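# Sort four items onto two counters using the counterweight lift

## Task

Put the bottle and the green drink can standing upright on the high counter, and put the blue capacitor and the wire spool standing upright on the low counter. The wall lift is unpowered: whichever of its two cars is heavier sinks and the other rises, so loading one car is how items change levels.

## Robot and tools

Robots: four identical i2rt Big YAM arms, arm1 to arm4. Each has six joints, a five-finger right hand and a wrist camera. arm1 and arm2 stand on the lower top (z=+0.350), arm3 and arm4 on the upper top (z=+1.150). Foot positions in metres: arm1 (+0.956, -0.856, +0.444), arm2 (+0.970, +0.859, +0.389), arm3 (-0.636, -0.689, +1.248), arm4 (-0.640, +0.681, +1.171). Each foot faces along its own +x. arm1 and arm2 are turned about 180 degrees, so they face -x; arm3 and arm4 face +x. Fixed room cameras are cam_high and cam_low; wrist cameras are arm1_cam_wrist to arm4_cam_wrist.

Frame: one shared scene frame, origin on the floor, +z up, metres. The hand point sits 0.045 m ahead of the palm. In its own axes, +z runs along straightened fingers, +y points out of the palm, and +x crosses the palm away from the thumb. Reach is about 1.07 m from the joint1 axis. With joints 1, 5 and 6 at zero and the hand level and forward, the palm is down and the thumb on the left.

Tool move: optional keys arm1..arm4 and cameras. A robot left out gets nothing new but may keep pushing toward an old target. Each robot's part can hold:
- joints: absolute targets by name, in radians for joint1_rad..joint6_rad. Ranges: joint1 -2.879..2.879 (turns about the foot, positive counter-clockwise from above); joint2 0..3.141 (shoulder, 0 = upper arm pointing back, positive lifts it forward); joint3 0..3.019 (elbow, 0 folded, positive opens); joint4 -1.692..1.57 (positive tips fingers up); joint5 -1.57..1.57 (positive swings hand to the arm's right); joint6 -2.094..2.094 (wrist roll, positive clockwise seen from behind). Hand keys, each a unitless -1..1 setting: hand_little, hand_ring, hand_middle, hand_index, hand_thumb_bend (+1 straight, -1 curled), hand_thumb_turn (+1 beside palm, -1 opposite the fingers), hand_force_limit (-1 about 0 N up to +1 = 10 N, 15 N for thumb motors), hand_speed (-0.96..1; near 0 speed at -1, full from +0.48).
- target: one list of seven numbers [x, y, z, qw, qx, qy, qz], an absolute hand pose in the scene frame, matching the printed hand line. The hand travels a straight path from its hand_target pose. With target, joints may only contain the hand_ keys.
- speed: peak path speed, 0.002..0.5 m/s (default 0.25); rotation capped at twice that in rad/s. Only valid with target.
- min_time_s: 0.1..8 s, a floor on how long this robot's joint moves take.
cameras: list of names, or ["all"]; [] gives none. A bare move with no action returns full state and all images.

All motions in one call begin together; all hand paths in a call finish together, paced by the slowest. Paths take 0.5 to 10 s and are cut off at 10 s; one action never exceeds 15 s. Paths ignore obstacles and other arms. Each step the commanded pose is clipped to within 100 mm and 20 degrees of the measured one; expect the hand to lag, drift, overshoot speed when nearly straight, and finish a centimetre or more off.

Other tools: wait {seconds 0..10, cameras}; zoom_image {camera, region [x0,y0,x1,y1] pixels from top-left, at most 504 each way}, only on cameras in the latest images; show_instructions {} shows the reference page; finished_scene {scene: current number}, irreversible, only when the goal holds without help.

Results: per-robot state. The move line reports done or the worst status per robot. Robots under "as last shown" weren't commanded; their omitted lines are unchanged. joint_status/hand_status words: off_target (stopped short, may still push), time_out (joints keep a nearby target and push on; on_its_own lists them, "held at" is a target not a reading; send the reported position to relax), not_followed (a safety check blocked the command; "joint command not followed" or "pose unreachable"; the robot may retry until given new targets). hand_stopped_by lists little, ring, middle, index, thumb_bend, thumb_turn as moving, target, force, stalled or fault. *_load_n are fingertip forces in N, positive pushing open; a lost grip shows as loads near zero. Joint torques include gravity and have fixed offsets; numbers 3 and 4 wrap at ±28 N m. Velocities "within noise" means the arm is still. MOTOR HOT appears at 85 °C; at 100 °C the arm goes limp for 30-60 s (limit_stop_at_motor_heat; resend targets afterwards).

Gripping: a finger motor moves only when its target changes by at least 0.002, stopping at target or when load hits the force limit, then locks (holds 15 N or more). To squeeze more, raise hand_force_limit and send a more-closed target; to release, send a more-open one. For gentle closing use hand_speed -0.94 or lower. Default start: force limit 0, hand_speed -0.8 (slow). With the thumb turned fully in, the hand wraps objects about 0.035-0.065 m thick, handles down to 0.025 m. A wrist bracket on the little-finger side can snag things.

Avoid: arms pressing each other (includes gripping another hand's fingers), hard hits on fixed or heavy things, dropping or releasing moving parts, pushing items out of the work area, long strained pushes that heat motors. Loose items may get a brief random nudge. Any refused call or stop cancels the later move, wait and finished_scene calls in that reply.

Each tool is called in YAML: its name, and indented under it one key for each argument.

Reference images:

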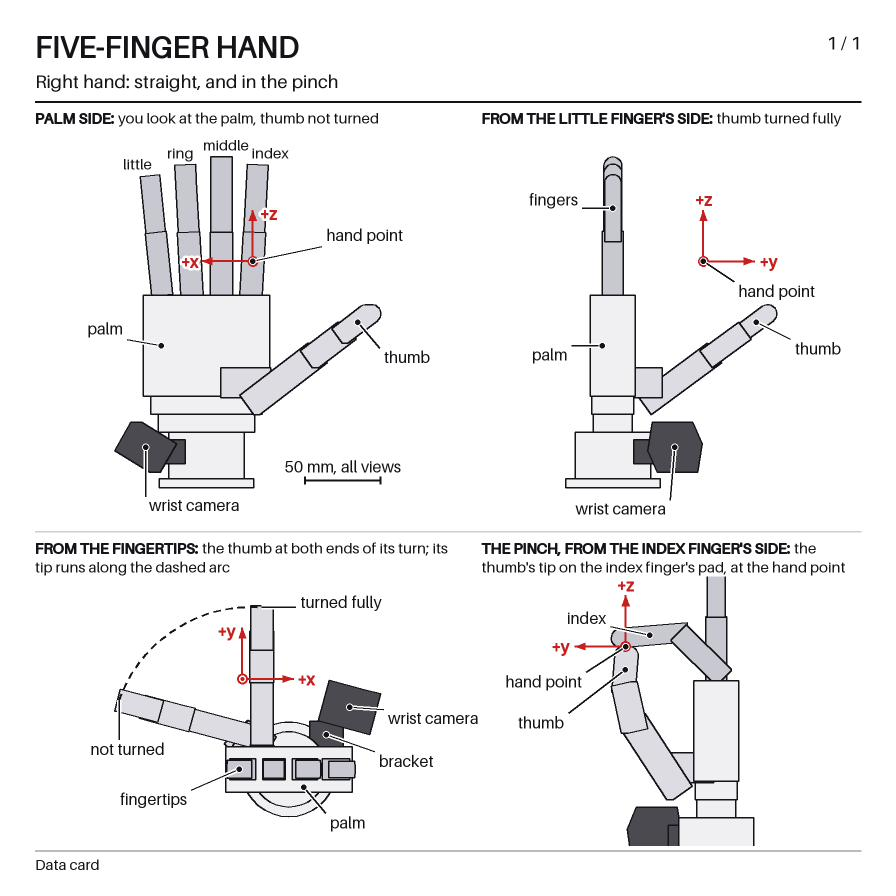

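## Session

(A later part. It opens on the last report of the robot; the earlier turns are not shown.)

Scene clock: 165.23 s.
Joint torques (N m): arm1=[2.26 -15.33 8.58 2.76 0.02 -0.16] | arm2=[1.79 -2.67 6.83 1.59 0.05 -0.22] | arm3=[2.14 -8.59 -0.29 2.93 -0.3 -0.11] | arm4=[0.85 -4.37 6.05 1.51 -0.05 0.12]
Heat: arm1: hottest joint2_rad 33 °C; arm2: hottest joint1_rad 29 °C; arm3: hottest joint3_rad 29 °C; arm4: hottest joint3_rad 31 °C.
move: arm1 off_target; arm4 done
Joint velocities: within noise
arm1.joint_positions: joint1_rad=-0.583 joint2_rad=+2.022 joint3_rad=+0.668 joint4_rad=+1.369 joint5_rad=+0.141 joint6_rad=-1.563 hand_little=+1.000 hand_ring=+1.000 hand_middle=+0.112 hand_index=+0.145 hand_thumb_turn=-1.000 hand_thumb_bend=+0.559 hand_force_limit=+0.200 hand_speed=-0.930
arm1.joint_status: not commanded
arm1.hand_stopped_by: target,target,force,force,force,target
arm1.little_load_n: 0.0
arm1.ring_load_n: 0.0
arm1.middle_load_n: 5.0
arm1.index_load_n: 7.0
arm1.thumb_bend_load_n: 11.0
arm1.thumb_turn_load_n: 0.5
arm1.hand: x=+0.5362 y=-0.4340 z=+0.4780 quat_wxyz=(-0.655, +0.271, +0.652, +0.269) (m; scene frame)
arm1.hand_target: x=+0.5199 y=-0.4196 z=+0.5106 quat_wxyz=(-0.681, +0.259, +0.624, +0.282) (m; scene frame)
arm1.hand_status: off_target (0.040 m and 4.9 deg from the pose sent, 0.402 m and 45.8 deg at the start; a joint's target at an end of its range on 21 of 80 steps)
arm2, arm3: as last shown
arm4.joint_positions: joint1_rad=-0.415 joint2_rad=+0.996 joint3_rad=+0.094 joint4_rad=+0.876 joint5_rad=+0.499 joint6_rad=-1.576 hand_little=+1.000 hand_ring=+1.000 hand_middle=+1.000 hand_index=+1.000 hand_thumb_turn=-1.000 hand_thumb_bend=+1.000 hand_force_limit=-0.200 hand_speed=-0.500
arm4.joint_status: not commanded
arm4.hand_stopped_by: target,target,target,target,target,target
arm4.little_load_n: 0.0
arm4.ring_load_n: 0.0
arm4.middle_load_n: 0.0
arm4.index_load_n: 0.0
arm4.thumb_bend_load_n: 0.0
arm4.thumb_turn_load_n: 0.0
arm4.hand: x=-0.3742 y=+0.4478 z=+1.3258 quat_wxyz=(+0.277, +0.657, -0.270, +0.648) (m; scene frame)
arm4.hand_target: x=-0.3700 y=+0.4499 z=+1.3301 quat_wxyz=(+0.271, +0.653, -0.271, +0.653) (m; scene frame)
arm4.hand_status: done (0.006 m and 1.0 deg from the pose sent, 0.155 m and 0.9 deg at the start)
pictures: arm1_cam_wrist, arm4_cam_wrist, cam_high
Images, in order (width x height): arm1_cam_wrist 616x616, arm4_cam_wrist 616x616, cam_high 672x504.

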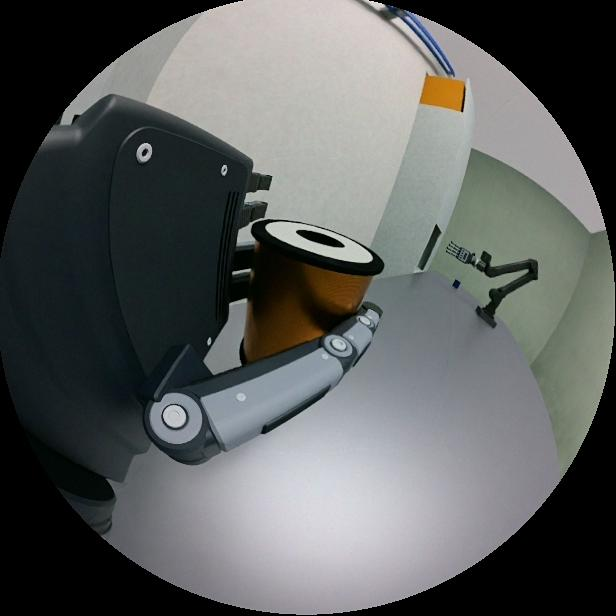

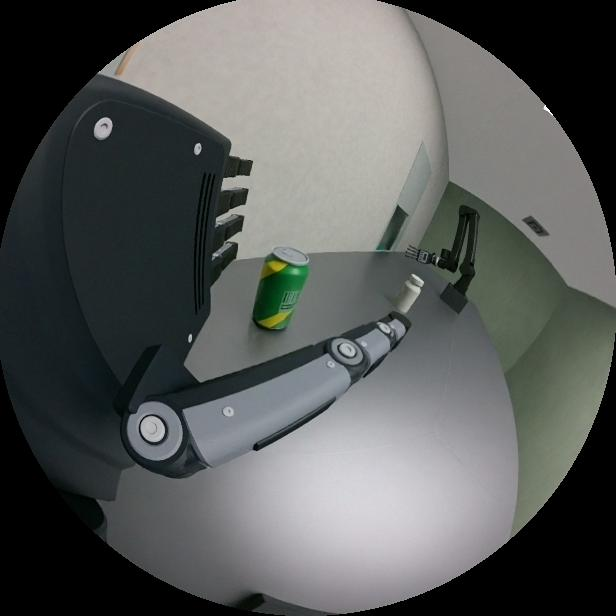

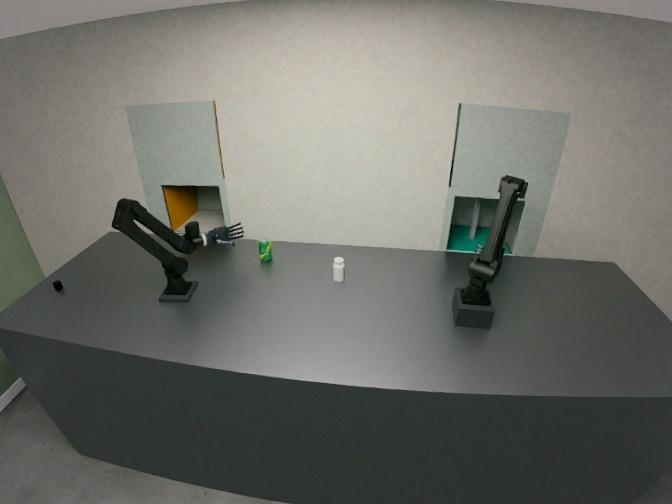

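move:
  arm1: {"target":[0.50,-0.40,0.445,-0.6811,0.2585,0.6241,0.2821],"speed":0.15}

move:
  arm1: {"target":[0.50,-0.40,0.42,-0.6811,0.2585,0.6241,0.2821],"speed":0.06}

Scene clock: 166.87 s.
Joint torques (N m): arm1=[2.08 -16.85 7.09 4.16 -0.07 -0.16] | arm2=[1.9 -2.84 6.86 1.58 0.07 -0.15] | arm3=[2.02 -8.59 -0.28 2.93 -0.3 -0.11] | arm4=[0.79 -4.13 6.02 1.55 -0.06 0.1]
Heat: arm1: hottest joint2_rad 33 °C; arm2: hottest joint1_rad 29 °C; arm3: hottest joint6_rad 29 °C; arm4: hottest joint3_rad 31 °C.
move: arm1 off_target
Joint velocities: within noise
arm1.joint_positions: joint1_rad=-0.583 joint2_rad=+2.246 joint3_rad=+0.794 joint4_rad=+1.438 joint5_rad=+0.138 joint6_rad=-1.563 hand_little=+1.000 hand_ring=+1.000 hand_middle=+0.112 hand_index=+0.145 hand_thumb_turn=-1.000 hand_thumb_bend=+0.559 hand_force_limit=+0.200 hand_speed=-0.930
arm1.joint_status: not commanded
arm1.hand_stopped_by: target,target,force,force,force,target
arm1.little_load_n: 0.0
arm1.ring_load_n: 0.0
arm1.middle_load_n: 4.5
arm1.index_load_n: 6.5
arm1.thumb_bend_load_n: 11.0
arm1.thumb_turn_load_n: 0.5
arm1.hand: x=+0.5161 y=-0.4192 z=+0.4059 quat_wxyz=(-0.645, +0.272, +0.663, +0.265) (m; scene frame)
arm1.hand_target: x=+0.5022 y=-0.4017 z=+0.4455 quat_wxyz=(-0.681, +0.259, +0.624, +0.283) (m; scene frame)
arm1.hand_status: off_target (0.046 m and 6.5 deg from the pose sent, 0.060 m and 4.9 deg at the start)
arm2, arm3, arm4: as last shown
arm2.thumb_turn_load_n: 0.5
arm4.thumb_turn_load_n: 0.5
pictures: none

Scene clock: 167.90 s.
Joint torques (N m): arm1=[2.08 -15.38 6.49 3.56 -0.13 -0.16] | arm2=[2.37 -3.25 6.75 1.61 0.08 -0.18] | arm3=[2.08 -8.59 -0.27 2.93 -0.29 -0.11] | arm4=[0.79 -4.13 6.02 1.54 -0.04 0.1]
Heat: arm1: hottest joint2_rad 33 °C; arm2: hottest joint1_rad 29 °C; arm3: hottest joint6_rad 29 °C; arm4: hottest joint3_rad 31 °C.
move: arm1 off_target
Joint velocities: within noise
arm1.joint_positions: joint1_rad=-0.583 joint2_rad=+2.297 joint3_rad=+0.826 joint4_rad=+1.496 joint5_rad=+0.138 joint6_rad=-1.564 hand_little=+1.000 hand_ring=+1.000 hand_middle=+0.112 hand_index=+0.145 hand_thumb_turn=-1.000 hand_thumb_bend=+0.559 hand_force_limit=+0.200 hand_speed=-0.930
arm1.joint_status: not commanded
arm1.hand_stopped_by: target,target,force,force,force,target
arm1.little_load_n: 0.0
arm1.ring_load_n: 0.0
arm1.middle_load_n: 5.5
arm1.index_load_n: 4.5
arm1.thumb_bend_load_n: 11.0
arm1.thumb_turn_load_n: -1.5
arm1.hand: x=+0.5112 y=-0.4154 z=+0.4000 quat_wxyz=(-0.659, +0.269, +0.649, +0.269) (m; scene frame)
arm1.hand_target: x=+0.5013 y=-0.4009 z=+0.4205 quat_wxyz=(-0.681, +0.259, +0.624, +0.282) (m; scene frame)
arm1.hand_status: off_target (0.028 m and 4.3 deg from the pose sent, 0.029 m and 6.5 deg at the start)
arm2, arm3, arm4: as last shown
arm2.thumb_turn_load_n: 0.0
arm4.thumb_turn_load_n: 0.0
pictures: none

move:
  arm1: {"target":[0.503,-0.405,0.402,-0.6646,0.2658,0.6418,0.2753],"speed":0.08}
  cameras: ["arm1_cam_wrist"]

Scene clock: 169.33 s.
Joint torques (N m): arm1=[2.08 -15.15 6.11 2.02 0.04 -0.1] | arm2=[2.08 -3.19 6.76 1.55 0.1 -0.17] | arm3=[2.02 -8.59 -0.29 2.93 -0.29 -0.11] | arm4=[0.73 -4.19 6.05 1.55 -0.06 0.1]
Heat: arm1: hottest joint2_rad 33 °C; arm2: hottest joint1_rad 29 °C; arm3: hottest joint6_rad 29 °C; arm4: hottest joint3_rad 31 °C.
move: arm1 off_target
Joint velocities: within noise
arm1.joint_positions: joint1_rad=-0.583 joint2_rad=+2.298 joint3_rad=+0.826 joint4_rad=+1.496 joint5_rad=+0.138 joint6_rad=-1.564 hand_little=+1.000 hand_ring=+1.000 hand_middle=+0.112 hand_index=+0.145 hand_thumb_turn=-1.000 hand_thumb_bend=+0.559 hand_force_limit=+0.200 hand_speed=-0.930
arm1.joint_status: not commanded
arm1.hand_stopped_by: target,target,force,force,force,target
arm1.little_load_n: 0.0
arm1.ring_load_n: 0.0
arm1.middle_load_n: 5.5
arm1.index_load_n: 4.0
arm1.thumb_bend_load_n: 10.5
arm1.thumb_turn_load_n: -2.5
arm1.hand: x=+0.5114 y=-0.4156 z=+0.3991 quat_wxyz=(-0.658, +0.269, +0.650, +0.269) (m; scene frame)
arm1.hand_target: x=+0.5036 y=-0.4053 z=+0.4022 quat_wxyz=(-0.664, +0.266, +0.642, +0.275) (m; scene frame)
arm1.hand_status: off_target (0.014 m and 1.4 deg from the pose sent, 0.013 m and 1.4 deg at the start)
arm2, arm3, arm4: as last shown
arm3.thumb_turn_load_n: 0.0
pictures: arm1_cam_wrist
Images, in order (width x height): arm1_cam_wrist 616x616.

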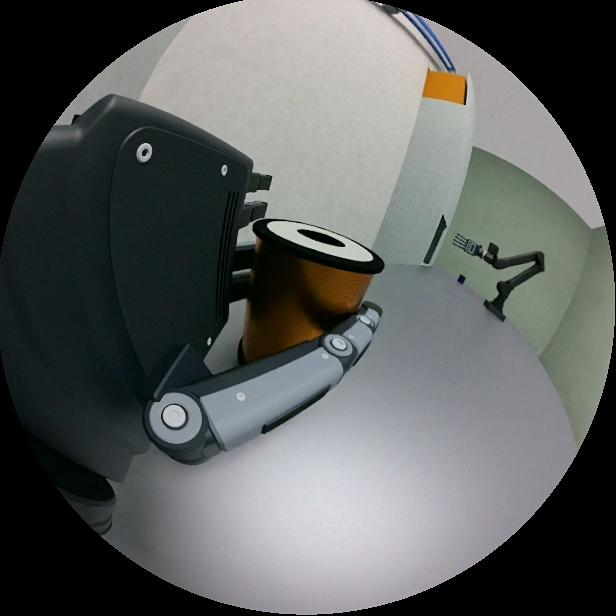

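move:
  arm1: {"joints":{"hand_speed":-0.5,"hand_index":1,"hand_middle":1,"hand_thumb_bend":1}}

move:
  arm1: {"target":[0.550,-0.465,0.412,-0.6646,0.2658,0.6418,0.2753],"speed":0.12}
  cameras: ["arm1_cam_wrist"]

Scene clock: 170.83 s.
Joint torques (N m): arm1=[2.26 -15.74 4.71 2.09 -0.02 -0.11] | arm2=[2.14 -3.02 6.6 1.7 0.05 -0.15] | arm3=[1.96 -8.59 -0.27 2.92 -0.29 -0.1] | arm4=[0.73 -4.25 6.01 1.57 -0.04 0.11]
Heat: arm1: hottest joint2_rad 33 °C; arm2: hottest joint1_rad 29 °C; arm3: hottest joint6_rad 29 °C; arm4: hottest joint3_rad 31 °C.
move: arm1 done
Joint velocities: within noise
arm1.joint_positions: joint1_rad=-0.583 joint2_rad=+2.298 joint3_rad=+0.844 joint4_rad=+1.496 joint5_rad=+0.139 joint6_rad=-1.564 hand_little=+1.000 hand_ring=+1.000 hand_middle=+1.000 hand_index=+1.000 hand_thumb_turn=-1.000 hand_thumb_bend=+1.000 hand_force_limit=+0.200 hand_speed=-0.500
arm1.joint_status: all done
arm1.hand_stopped_by: target,target,target,target,target,target
arm1.little_load_n: 0.0
arm1.ring_load_n: 0.5
arm1.middle_load_n: 0.0
arm1.index_load_n: 0.0
arm1.thumb_bend_load_n: 0.0
arm1.thumb_turn_load_n: 0.0
arm1.hand: x=+0.5055 y=-0.4109 z=+0.4046 quat_wxyz=(-0.664, +0.267, +0.643, +0.271) (m; scene frame)
arm1.hand_target: x=+0.5036 y=-0.4053 z=+0.4022 quat_wxyz=(-0.664, +0.266, +0.642, +0.275) (m; scene frame)
arm1.hand_status: not commanded
arm2, arm3, arm4: as last shown
arm2.thumb_turn_load_n: 0.5
arm4.thumb_turn_load_n: 0.5
pictures: none

Scene clock: 172.17 s.
Joint torques (N m): arm1=[3.43 -15.62 0.88 2.89 0.12 0] | arm2=[2.26 -2.43 6.75 1.55 0.11 -0.19] | arm3=[2.14 -8.59 -0.28 2.92 -0.29 -0.11] | arm4=[0.67 -4.19 6.02 1.54 -0.05 0.1]
Heat: arm1: hottest joint2_rad 33 °C; arm2: hottest joint1_rad 29 °C; arm3: hottest joint6_rad 29 °C; arm4: hottest joint3_rad 31 °C.
move: arm1 off_target
Joint velocities: within noise
arm1.joint_positions: joint1_rad=-0.546 joint2_rad=+2.248 joint3_rad=+0.659 joint4_rad=+1.571 joint5_rad=+0.195 joint6_rad=-1.564 hand_little=+1.000 hand_ring=+1.000 hand_middle=+1.000 hand_index=+1.000 hand_thumb_turn=-1.000 hand_thumb_bend=+1.000 hand_force_limit=+0.200 hand_speed=-0.500
arm1.joint_status: not commanded
arm1.hand_stopped_by: target,target,target,target,target,target
arm1.little_load_n: 0.0
arm1.ring_load_n: 0.0
arm1.middle_load_n: 0.0
arm1.index_load_n: 0.0
arm1.thumb_bend_load_n: 0.0
arm1.thumb_turn_load_n: 0.0
arm1.hand: x=+0.5530 y=-0.4598 z=+0.4023 quat_wxyz=(-0.641, +0.278, +0.661, +0.272) (m; scene frame)
arm1.hand_target: x=+0.5496 y=-0.4646 z=+0.4123 quat_wxyz=(-0.650, +0.275, +0.654, +0.271) (m; scene frame)
arm1.hand_status: off_target (0.011 m and 3.8 deg from the pose sent, 0.070 m and 0.6 deg at the start; a joint's target at an end of its range on 28 of 40 steps)
arm2, arm3, arm4: as last shown
arm2.thumb_turn_load_n: 0.0
arm4.thumb_turn_load_n: 0.0
pictures: arm1_cam_wrist
Images, in order (width x height): arm1_cam_wrist 616x616.

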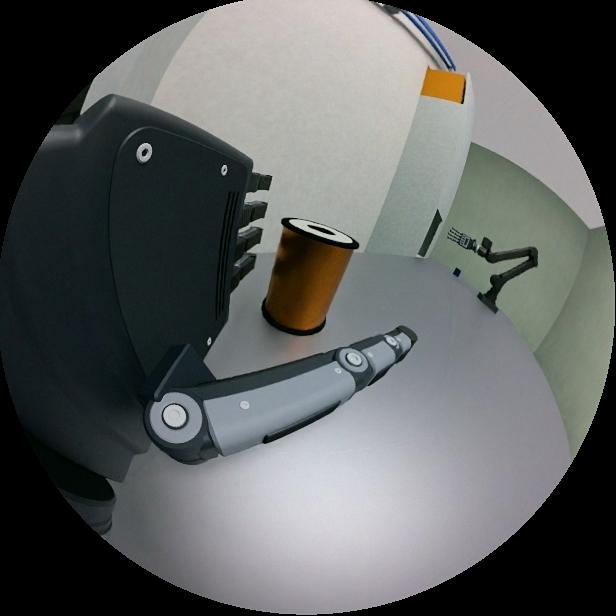

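Spool stands. Retreat further up and check everything.

move:
  arm1: {"target":[0.61,-0.52,0.50,-0.6533,0.2706,0.6533,0.2706],"speed":0.25}
  cameras: ["all"]

Scene clock: 173.73 s.
Joint torques (N m): arm1=[3.72 -11.63 1.51 1.8 0.19 -0.07] | arm2=[2.08 -2.78 6.78 1.58 0.07 -0.18] | arm3=[2.08 -8.53 -0.28 2.95 -0.29 -0.11] | arm4=[0.79 -4.25 6.05 1.54 -0.04 0.11]
Heat: arm1: hottest joint2_rad 33 °C; arm2: hottest joint1_rad 29 °C; arm3: hottest joint6_rad 29 °C; arm4: hottest joint3_rad 31 °C.
move: arm1 done
Joint velocities: within noise
arm1.joint_positions: joint1_rad=-0.511 joint2_rad=+1.891 joint3_rad=+0.368 joint4_rad=+1.541 joint5_rad=+0.225 joint6_rad=-1.564 hand_little=+1.000 hand_ring=+1.000 hand_middle=+1.000 hand_index=+1.000 hand_thumb_turn=-1.000 hand_thumb_bend=+1.000 hand_force_limit=+0.200 hand_speed=-0.500
arm1.joint_status: not commanded
arm1.hand_stopped_by: target,target,target,target,target,target
arm1.little_load_n: 0.0
arm1.ring_load_n: 0.0
arm1.middle_load_n: 0.0
arm1.index_load_n: 0.0
arm1.thumb_bend_load_n: 0.0
arm1.thumb_turn_load_n: 0.0
arm1.hand: x=+0.6112 y=-0.5141 z=+0.4985 quat_wxyz=(-0.654, +0.275, +0.649, +0.273) (m; scene frame)
arm1.hand_target: x=+0.6101 y=-0.5200 z=+0.4999 quat_wxyz=(-0.653, +0.270, +0.653, +0.271) (m; scene frame)
arm1.hand_status: done (0.006 m and 0.7 deg from the pose sent, 0.128 m and 1.9 deg at the start; a joint's target at an end of its range on 11 of 41 steps)
arm2, arm3, arm4: as last shown
arm3.index_load_n: -0.5
arm3.thumb_turn_load_n: 0.5
pictures: arm1_cam_wrist, arm2_cam_wrist, arm3_cam_wrist, arm4_cam_wrist, cam_high, cam_low
Images, in order (width x height): arm1_cam_wrist 616x616, arm2_cam_wrist 616x616, arm3_cam_wrist 616x616, arm4_cam_wrist 616x616, cam_high 672x504, cam_low 672x504.

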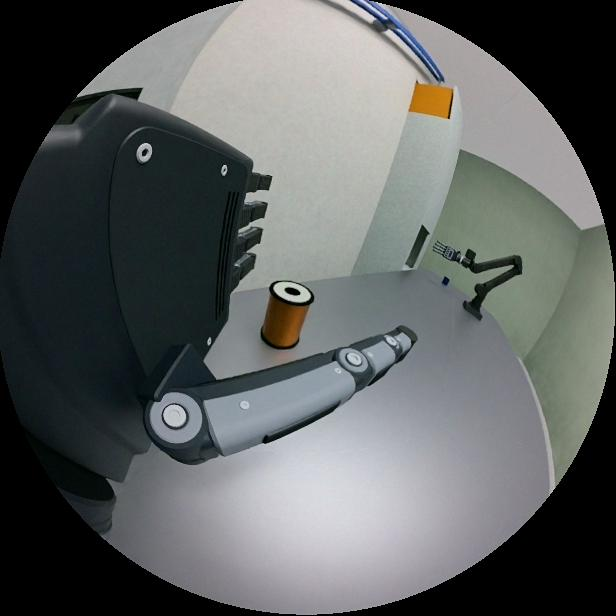

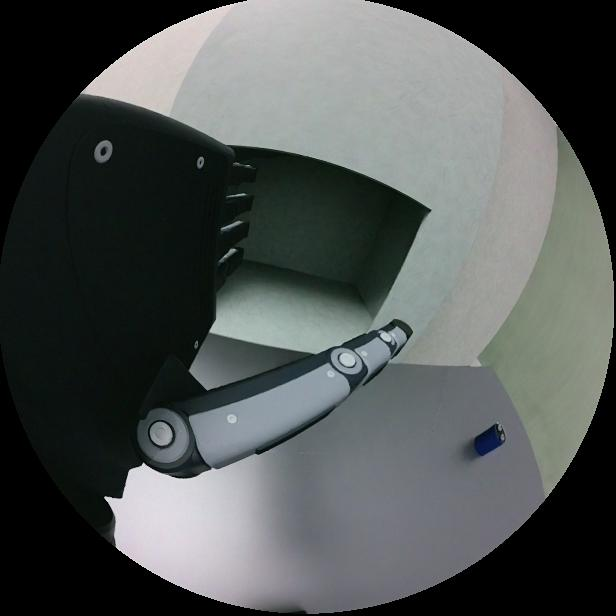

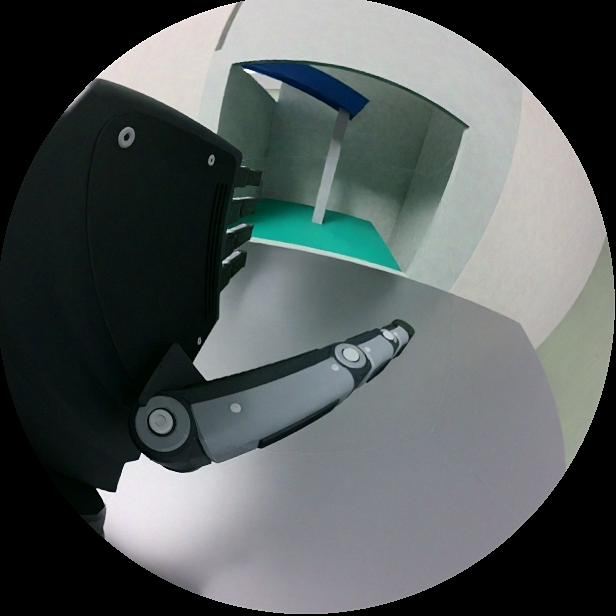

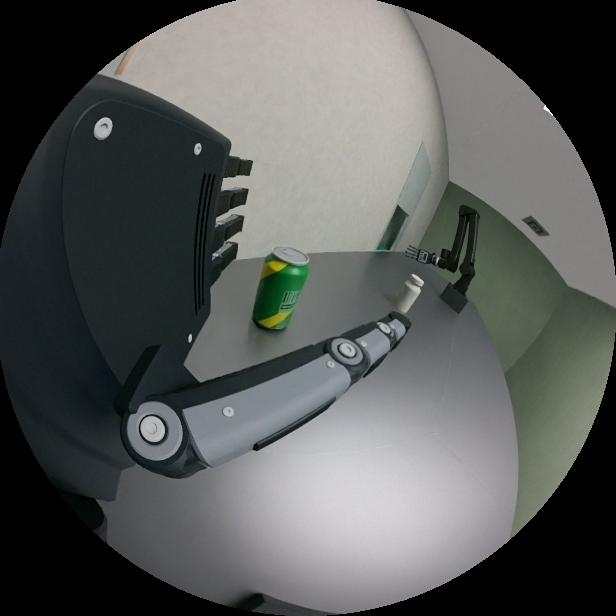

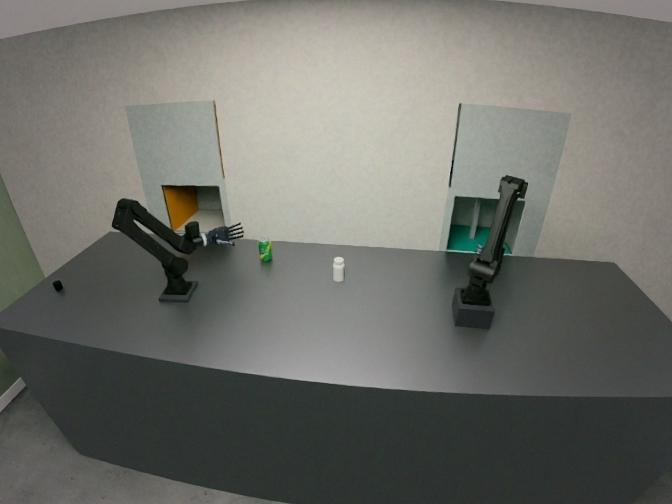

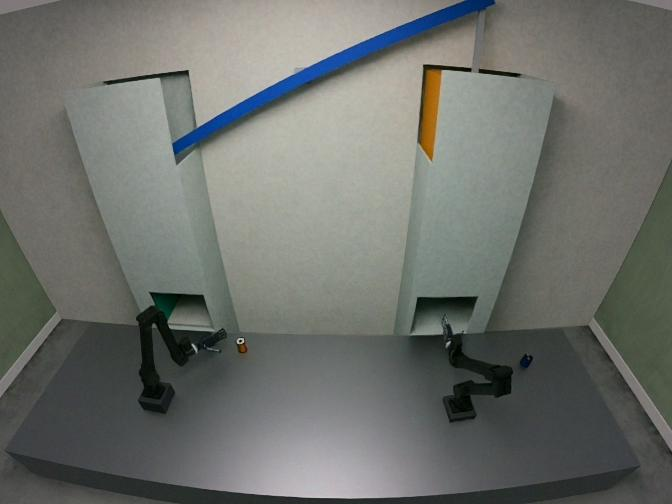

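zoom_image:
  camera: "arm2_cam_wrist"
  region: [430, 390, 550, 490]

zoom_image:
  camera: "cam_low"
  region: [490, 330, 570, 390]

Scaled by 4.200 from the camera's 616x616 image, which has a finer 880x880 frame.

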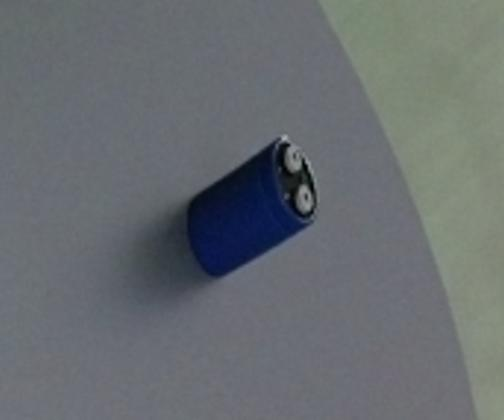

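Scaled by 6.300.

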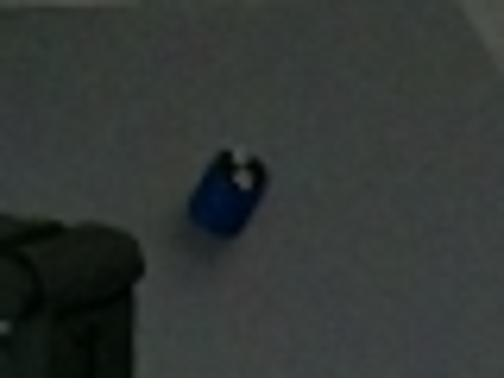

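finished_scene:
  scene: 1

The scene is finished: the task was done.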